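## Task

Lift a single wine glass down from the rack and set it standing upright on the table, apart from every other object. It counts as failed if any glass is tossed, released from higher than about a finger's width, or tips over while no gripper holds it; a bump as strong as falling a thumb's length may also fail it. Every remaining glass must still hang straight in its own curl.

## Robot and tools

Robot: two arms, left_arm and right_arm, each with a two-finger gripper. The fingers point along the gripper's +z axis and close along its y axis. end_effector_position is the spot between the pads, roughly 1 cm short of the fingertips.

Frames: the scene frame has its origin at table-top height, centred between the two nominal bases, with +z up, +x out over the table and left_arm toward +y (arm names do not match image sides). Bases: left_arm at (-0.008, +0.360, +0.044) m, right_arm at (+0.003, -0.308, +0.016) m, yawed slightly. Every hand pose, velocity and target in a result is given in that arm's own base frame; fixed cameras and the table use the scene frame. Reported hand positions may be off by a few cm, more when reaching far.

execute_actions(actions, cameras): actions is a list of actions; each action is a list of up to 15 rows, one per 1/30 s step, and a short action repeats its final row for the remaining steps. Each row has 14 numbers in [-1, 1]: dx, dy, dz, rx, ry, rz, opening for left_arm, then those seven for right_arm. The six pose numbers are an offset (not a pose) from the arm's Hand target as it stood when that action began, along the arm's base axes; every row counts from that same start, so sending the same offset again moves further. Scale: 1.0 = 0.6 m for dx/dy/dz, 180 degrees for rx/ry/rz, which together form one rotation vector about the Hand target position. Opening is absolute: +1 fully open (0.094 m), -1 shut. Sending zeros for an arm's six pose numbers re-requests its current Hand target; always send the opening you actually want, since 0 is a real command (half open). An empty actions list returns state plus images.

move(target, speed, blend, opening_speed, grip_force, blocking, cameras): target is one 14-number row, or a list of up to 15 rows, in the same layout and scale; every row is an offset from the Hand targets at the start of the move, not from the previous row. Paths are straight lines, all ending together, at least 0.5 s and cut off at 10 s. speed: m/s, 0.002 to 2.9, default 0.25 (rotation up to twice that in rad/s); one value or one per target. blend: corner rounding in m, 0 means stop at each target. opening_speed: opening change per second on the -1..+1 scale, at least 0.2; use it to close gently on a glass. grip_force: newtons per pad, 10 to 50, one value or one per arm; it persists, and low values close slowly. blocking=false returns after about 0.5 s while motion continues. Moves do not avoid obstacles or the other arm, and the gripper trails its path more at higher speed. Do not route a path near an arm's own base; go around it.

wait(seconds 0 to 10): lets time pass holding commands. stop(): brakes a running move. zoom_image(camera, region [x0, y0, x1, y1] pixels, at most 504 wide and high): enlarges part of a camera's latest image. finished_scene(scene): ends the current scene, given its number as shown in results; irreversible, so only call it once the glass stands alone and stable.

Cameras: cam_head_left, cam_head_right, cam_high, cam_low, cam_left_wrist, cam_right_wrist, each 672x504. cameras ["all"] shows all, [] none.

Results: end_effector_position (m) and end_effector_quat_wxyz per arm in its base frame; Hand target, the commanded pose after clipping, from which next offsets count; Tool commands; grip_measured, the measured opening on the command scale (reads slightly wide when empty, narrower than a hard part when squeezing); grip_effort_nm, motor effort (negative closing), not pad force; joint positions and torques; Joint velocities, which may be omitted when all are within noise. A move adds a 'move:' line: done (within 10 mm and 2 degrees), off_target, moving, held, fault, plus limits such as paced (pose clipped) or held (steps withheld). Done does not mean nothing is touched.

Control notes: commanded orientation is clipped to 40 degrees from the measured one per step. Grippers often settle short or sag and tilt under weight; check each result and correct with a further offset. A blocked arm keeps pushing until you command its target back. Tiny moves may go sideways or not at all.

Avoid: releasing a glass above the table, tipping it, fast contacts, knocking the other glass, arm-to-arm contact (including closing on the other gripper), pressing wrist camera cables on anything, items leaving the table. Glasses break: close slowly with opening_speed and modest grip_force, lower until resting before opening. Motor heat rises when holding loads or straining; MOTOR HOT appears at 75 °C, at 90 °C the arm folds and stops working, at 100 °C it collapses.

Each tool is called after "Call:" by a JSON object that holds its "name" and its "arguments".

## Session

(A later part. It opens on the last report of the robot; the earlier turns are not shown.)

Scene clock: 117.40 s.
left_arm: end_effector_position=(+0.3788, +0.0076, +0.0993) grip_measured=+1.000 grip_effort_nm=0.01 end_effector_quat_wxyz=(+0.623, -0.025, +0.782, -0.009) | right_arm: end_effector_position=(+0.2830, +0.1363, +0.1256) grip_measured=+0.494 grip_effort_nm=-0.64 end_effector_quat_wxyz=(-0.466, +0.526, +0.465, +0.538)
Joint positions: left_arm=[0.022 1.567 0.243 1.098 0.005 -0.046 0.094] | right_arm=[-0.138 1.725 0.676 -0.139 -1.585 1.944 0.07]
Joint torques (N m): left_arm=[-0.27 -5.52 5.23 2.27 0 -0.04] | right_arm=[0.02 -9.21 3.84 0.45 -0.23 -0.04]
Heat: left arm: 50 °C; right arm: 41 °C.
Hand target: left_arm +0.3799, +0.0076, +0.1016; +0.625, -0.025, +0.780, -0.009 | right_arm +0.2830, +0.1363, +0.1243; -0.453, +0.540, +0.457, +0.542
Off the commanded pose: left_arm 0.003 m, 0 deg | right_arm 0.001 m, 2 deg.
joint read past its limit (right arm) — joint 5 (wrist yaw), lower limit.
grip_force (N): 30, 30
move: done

Call:
{"name": "move", "arguments": {"target": [0,0,0,0,0,0,1.0,0,0,0,0,0,0,1.0], "opening_speed": 0.4, "cameras": ["cam_high", "cam_low", "cam_head_left", "cam_right_wrist"]}}

Call:
{"name": "zoom_image", "arguments": {"camera": "cam_low", "region": [200, 165, 330, 290]}}

Call:
{"name": "zoom_image", "arguments": {"camera": "cam_high", "region": [260, 210, 400, 350]}}

Call:
{"name": "zoom_image", "arguments": {"camera": "cam_head_left", "region": [390, 180, 540, 300]}}

Scene clock: 120.23 s.
left_arm: end_effector_position=(+0.3788, +0.0076, +0.0993) grip_measured=+1.000 grip_effort_nm=0.01 end_effector_quat_wxyz=(+0.623, -0.025, +0.782, -0.009) | right_arm: end_effector_position=(+0.2838, +0.1362, +0.1228) grip_measured=+0.998 grip_effort_nm=0.11 end_effector_quat_wxyz=(-0.462, +0.533, +0.466, +0.534)
Joint positions: left_arm=[0.022 1.567 0.243 1.098 0.005 -0.046 0.094] | right_arm=[-0.138 1.725 0.676 -0.143 -1.568 1.944 0.094]
Joint torques (N m): left_arm=[-0.23 -5.52 5.2 2.26 0.01 -0.05] | right_arm=[0.17 -9.25 3.82 0.6 -0.39 0]
Heat: left arm: 50 °C; right arm: 41 °C.
Hand target: left_arm +0.3799, +0.0076, +0.1016; +0.625, -0.025, +0.780, -0.009 | right_arm +0.2830, +0.1363, +0.1243; -0.453, +0.541, +0.457, +0.542
Off the commanded pose: left_arm 0.003 m, 0 deg | right_arm 0.002 m, 2 deg.
grip_force (N): 30, 30
move: done
camera_calibration:
cam_right_wrist: T_world_to_cam=[[-0.983047, 0.15767, 0.0935831, 0.248965], [-0.000737395, -0.513799, 0.85791, -0.00898623], [0.18335, 0.843297, 0.505205, -0.0985466], [0, 0, 0, 1]] pos_world=[0.262807, 0.0392326, 0.0341967]
Images, in order (width x height): cam_head_left 672x504, cam_high 672x504, cam_low 672x504, cam_right_wrist 672x504.

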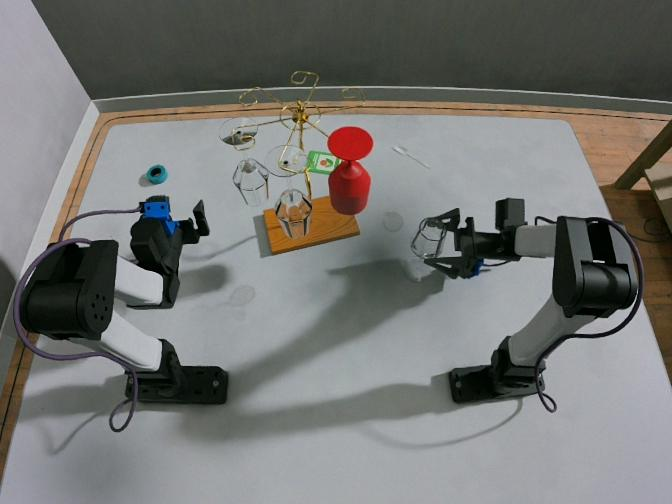

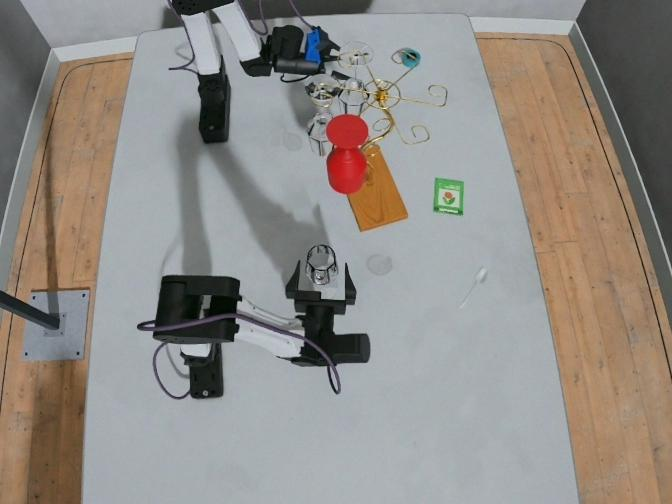

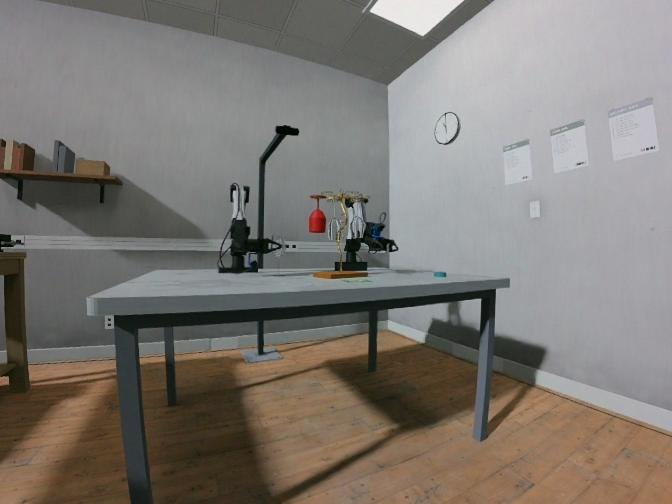

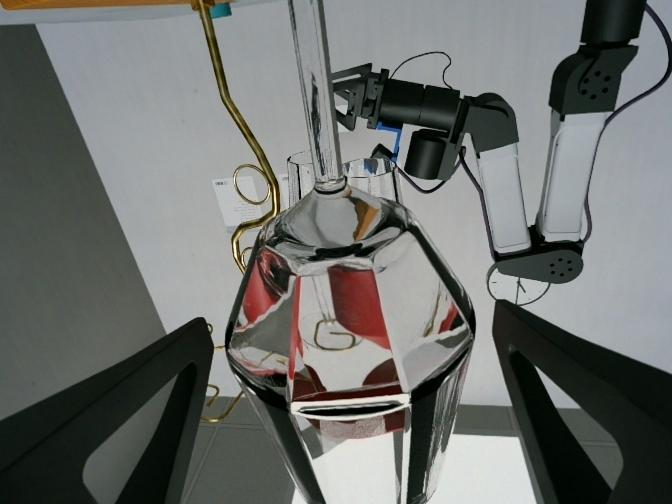

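Scaled by 3.877 from the camera's 672x504 image, which has a finer 960x720 frame.

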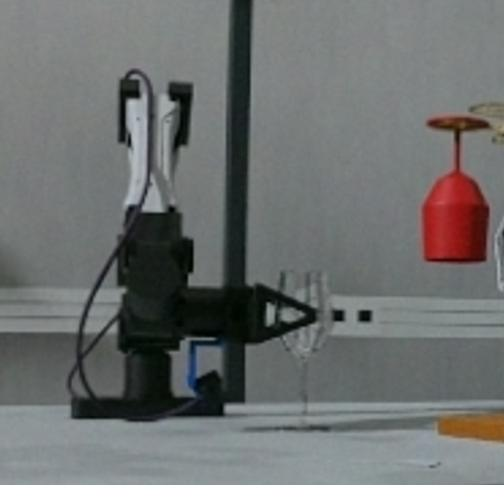

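Scaled by 3.600 from the camera's 672x504 image, which has a finer 960x720 frame.

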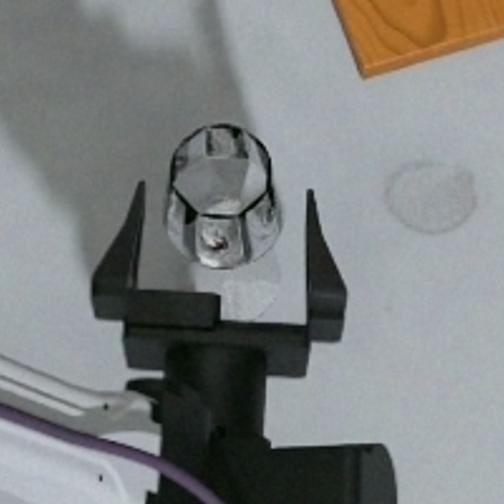

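Scaled by 3.360 from the camera's 672x504 image, which has a finer 960x720 frame.

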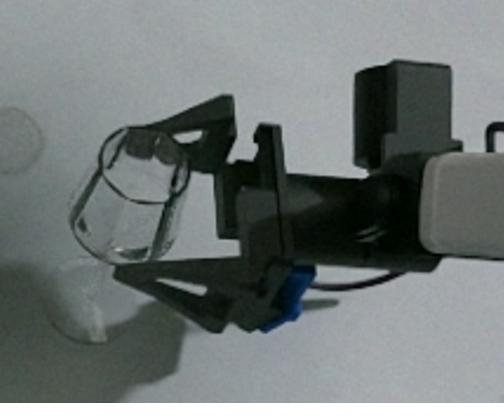

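Call:
{"name": "move", "arguments": {"target": [0,0,0,0,0,0,1.0,0,0,0.1833,0,0,0,1.0], "speed": 0.06, "blocking": false}}

Call:
{"name": "wait", "arguments": {"seconds": 0.3}}

Scene clock: 122.23 s.
left_arm: end_effector_position=(+0.3788, +0.0076, +0.0993) grip_measured=+1.000 grip_effort_nm=0.01 end_effector_quat_wxyz=(+0.623, -0.025, +0.782, -0.009) | right_arm: end_effector_position=(+0.2800, +0.1367, +0.1410) grip_measured=+0.998 grip_effort_nm=0.11 end_effector_quat_wxyz=(-0.462, +0.533, +0.466, +0.534)
Joint positions: left_arm=[0.022 1.567 0.243 1.098 0.005 -0.046 0.094] | right_arm=[-0.138 1.644 0.676 -0.178 -1.567 1.991 0.094]
Joint velocities: left_arm=[within noise] | right_arm=[-0.002 -0.208 0.002 -0.11 0.051 0.168 0.001]
Joint torques (N m): left_arm=[-0.27 -5.55 5.23 2.27 0 -0.05] | right_arm=[0.2 -9.94 6.09 0.58 -0.38 0.06]
Heat: left arm: 51 °C; right arm: 41 °C.
Hand target: left_arm +0.3799, +0.0076, +0.1016; +0.625, -0.025, +0.780, -0.009 | right_arm +0.2829, +0.1360, +0.1533; -0.457, +0.538, +0.464, +0.535
Tool commands: left_gripper/opening=+1.0 right_gripper/opening=+1.0
Off the commanded pose: left_arm 0.003 m, 0 deg | right_arm 0.093 m, 2 deg.
grip_force (N): 30, 30
move: running

Scene clock: 122.53 s.
left_arm: end_effector_position=(+0.3788, +0.0076, +0.0993) grip_measured=+1.000 grip_effort_nm=0.01 end_effector_quat_wxyz=(+0.623, -0.025, +0.782, -0.009) | right_arm: end_effector_position=(+0.2802, +0.1367, +0.1587) grip_measured=+0.998 grip_effort_nm=0.11 end_effector_quat_wxyz=(-0.462, +0.533, +0.466, +0.534)
Joint positions: left_arm=[0.022 1.567 0.243 1.098 0.005 -0.046 0.094] | right_arm=[-0.138 1.585 0.696 -0.208 -1.567 2.039 0.094]
Joint velocities: left_arm=[within noise] | right_arm=[-0.002 -0.188 0.061 -0.154 -0.007 0.154 -0.001]
Joint torques (N m): left_arm=[-0.27 -5.48 5.24 2.28 0 -0.05] | right_arm=[0.03 -9.47 6.15 0.65 -0.39 0.06]
Heat: left arm: 51 °C; right arm: 41 °C.
Hand target: left_arm +0.3799, +0.0076, +0.1016; +0.625, -0.025, +0.780, -0.009 | right_arm +0.2829, +0.1361, +0.1713; -0.456, +0.538, +0.462, +0.537
Tool commands: left_gripper/opening=+1.0 right_gripper/opening=+1.0
Off the commanded pose: left_arm 0.003 m, 0 deg | right_arm 0.076 m, 2 deg.
grip_force (N): 30, 30
earlier move: running
wait: 0.30 s; no rest

Call:
{"name": "wait", "arguments": {"seconds": 4, "cameras": ["cam_high", "cam_low", "cam_head_left"]}}

Call:
{"name": "zoom_image", "arguments": {"camera": "cam_low", "region": [200, 165, 330, 290]}}

Call:
{"name": "zoom_image", "arguments": {"camera": "cam_high", "region": [260, 210, 400, 350]}}

Scene clock: 124.03 s.
left_arm: end_effector_position=(+0.3788, +0.0076, +0.0993) grip_measured=+1.000 grip_effort_nm=0.01 end_effector_quat_wxyz=(+0.623, -0.025, +0.782, -0.009) | right_arm: end_effector_position=(+0.2825, +0.1363, +0.2252) grip_measured=+0.998 grip_effort_nm=0.11 end_effector_quat_wxyz=(-0.465, +0.538, +0.462, +0.530)
Joint positions: left_arm=[0.022 1.567 0.243 1.098 0.005 -0.046 0.094] | right_arm=[-0.138 1.449 0.869 -0.503 -1.565 2.069 0.094]
Joint torques (N m): left_arm=[-0.24 -5.53 5.19 2.27 0.01 -0.04] | right_arm=[0.18 -8.66 6.87 0.66 -0.36 0.02]
Heat: left arm: 51 °C; right arm: 41 °C.
Hand target: left_arm +0.3799, +0.0076, +0.1016; +0.625, -0.025, +0.780, -0.009 | right_arm +0.2829, +0.1363, +0.2342; -0.453, +0.541, +0.456, +0.542
Tool commands: left_gripper/opening=+1.0 right_gripper/opening=+1.0
Off the commanded pose: left_arm 0.003 m, 0 deg | right_arm 0.009 m, 2 deg.
joint sent to its limit (right arm) — joint 6 (wrist roll), upper limit. The joint targets still meet the commanded pose.
grip_force (N): 30, 30
earlier move: done
wait: 1.07 of 4 s (the move ended)
Images, in order (width x height): cam_head_left 672x504, cam_high 672x504, cam_low 672x504.

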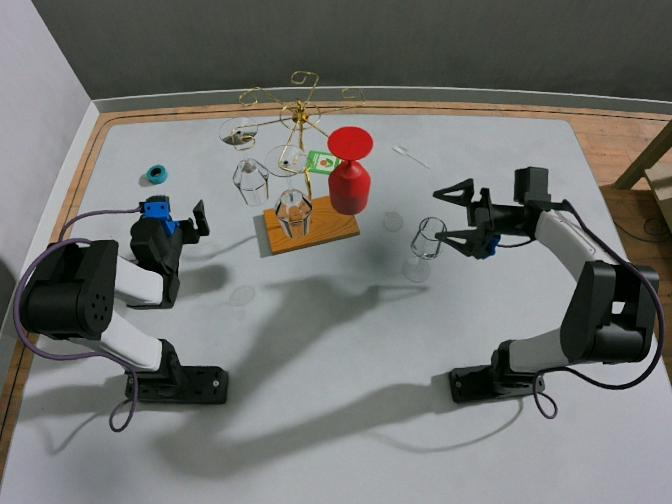

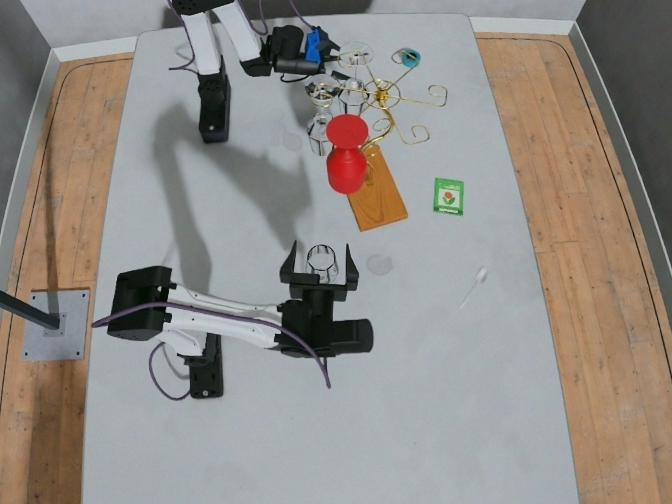

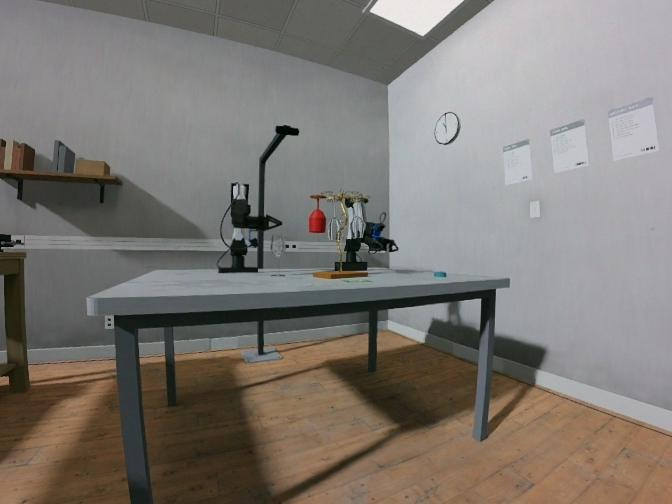

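Scaled by 3.877 from the camera's 672x504 image, which has a finer 960x720 frame.

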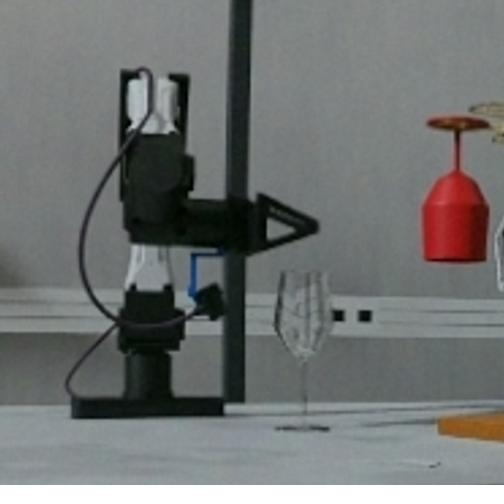

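Scaled by 3.600 from the camera's 672x504 image, which has a finer 960x720 frame.

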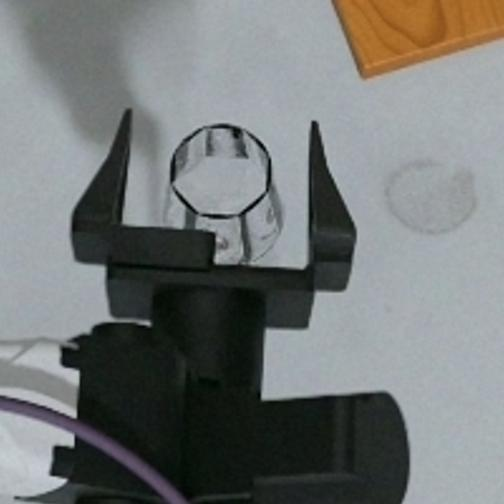

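Call:
{"name": "move", "arguments": {"target": [0,0,0,0,0,0,1.0,0.0488,-0.1747,0.0517,0,0,-0.111,1.0], "speed": 0.15, "cameras": ["cam_high", "cam_low"]}}

Call:
{"name": "zoom_image", "arguments": {"camera": "cam_low", "region": [200, 165, 400, 290]}}

Call:
{"name": "zoom_image", "arguments": {"camera": "cam_high", "region": [250, 20, 470, 290]}}

Scene clock: 126.97 s.
left_arm: end_effector_position=(+0.3788, +0.0076, +0.0993) grip_measured=+1.000 grip_effort_nm=0.01 end_effector_quat_wxyz=(+0.623, -0.025, +0.782, -0.009) | right_arm: end_effector_position=(+0.3117, +0.0332, +0.2575) grip_measured=+0.998 grip_effort_nm=0.11 end_effector_quat_wxyz=(-0.365, +0.608, +0.365, +0.603)
Joint positions: left_arm=[0.022 1.567 0.243 1.098 0.005 -0.046 0.094] | right_arm=[-0.483 1.411 0.97 -0.636 -1.564 2.069 0.094]
Joint torques (N m): left_arm=[-0.28 -5.57 5.22 2.28 0 -0.04] | right_arm=[-0.08 -7.66 7.09 0.63 -0.4 0.05]
Heat: left arm: 51 °C; right arm: 40 °C.
Hand target: left_arm +0.3799, +0.0076, +0.1016; +0.625, -0.025, +0.780, -0.009 | right_arm +0.3122, +0.0316, +0.2654; -0.352, +0.611, +0.356, +0.613
Off the commanded pose: left_arm 0.003 m, 0 deg | right_arm 0.008 m, 2 deg.
joint sent to its limit (right arm) — joint 6 (wrist roll), upper limit. The joint targets still meet the commanded pose.
grip_force (N): 30, 30
move: done
Images, in order (width x height): cam_high 672x504, cam_low 672x504.

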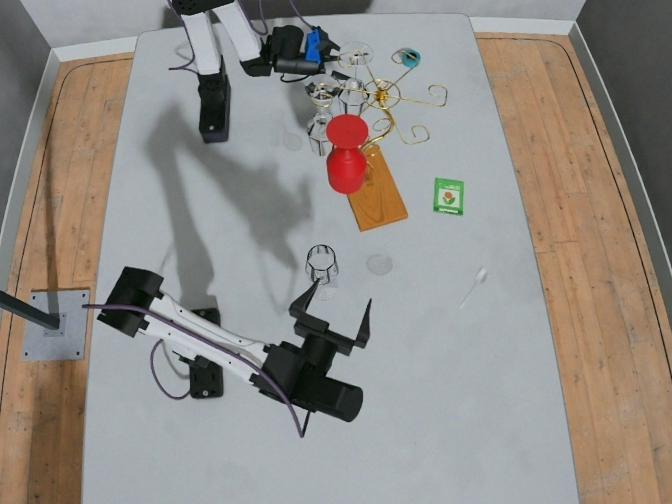

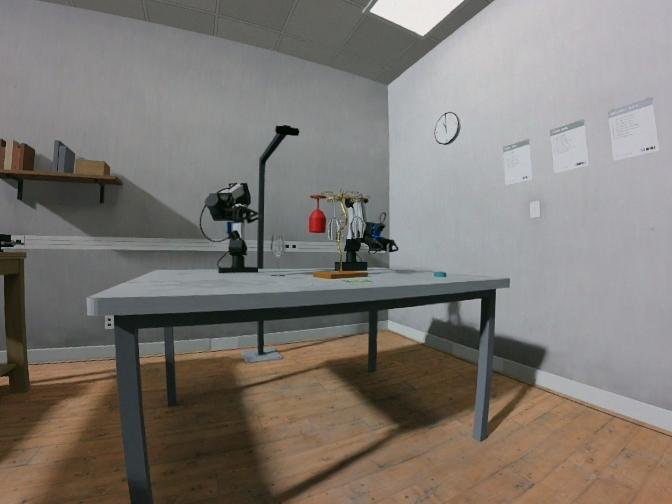

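Scaled by 2.520 from the camera's 672x504 image, which has a finer 960x720 frame.

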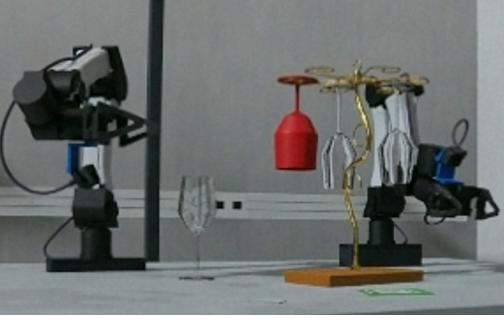

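Scaled by 1.867 from the camera's 672x504 image, which has a finer 960x720 frame.

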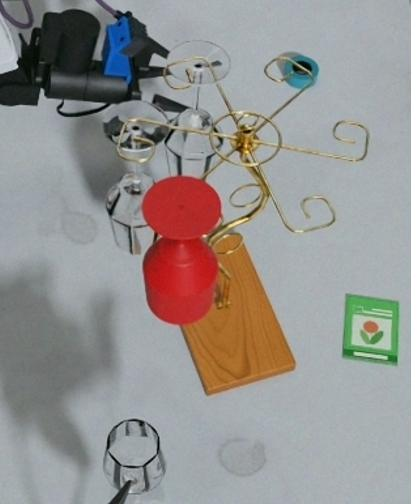

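Call:
{"name": "finished_scene", "arguments": {"scene": 2}}

The scene is finished: the task was done.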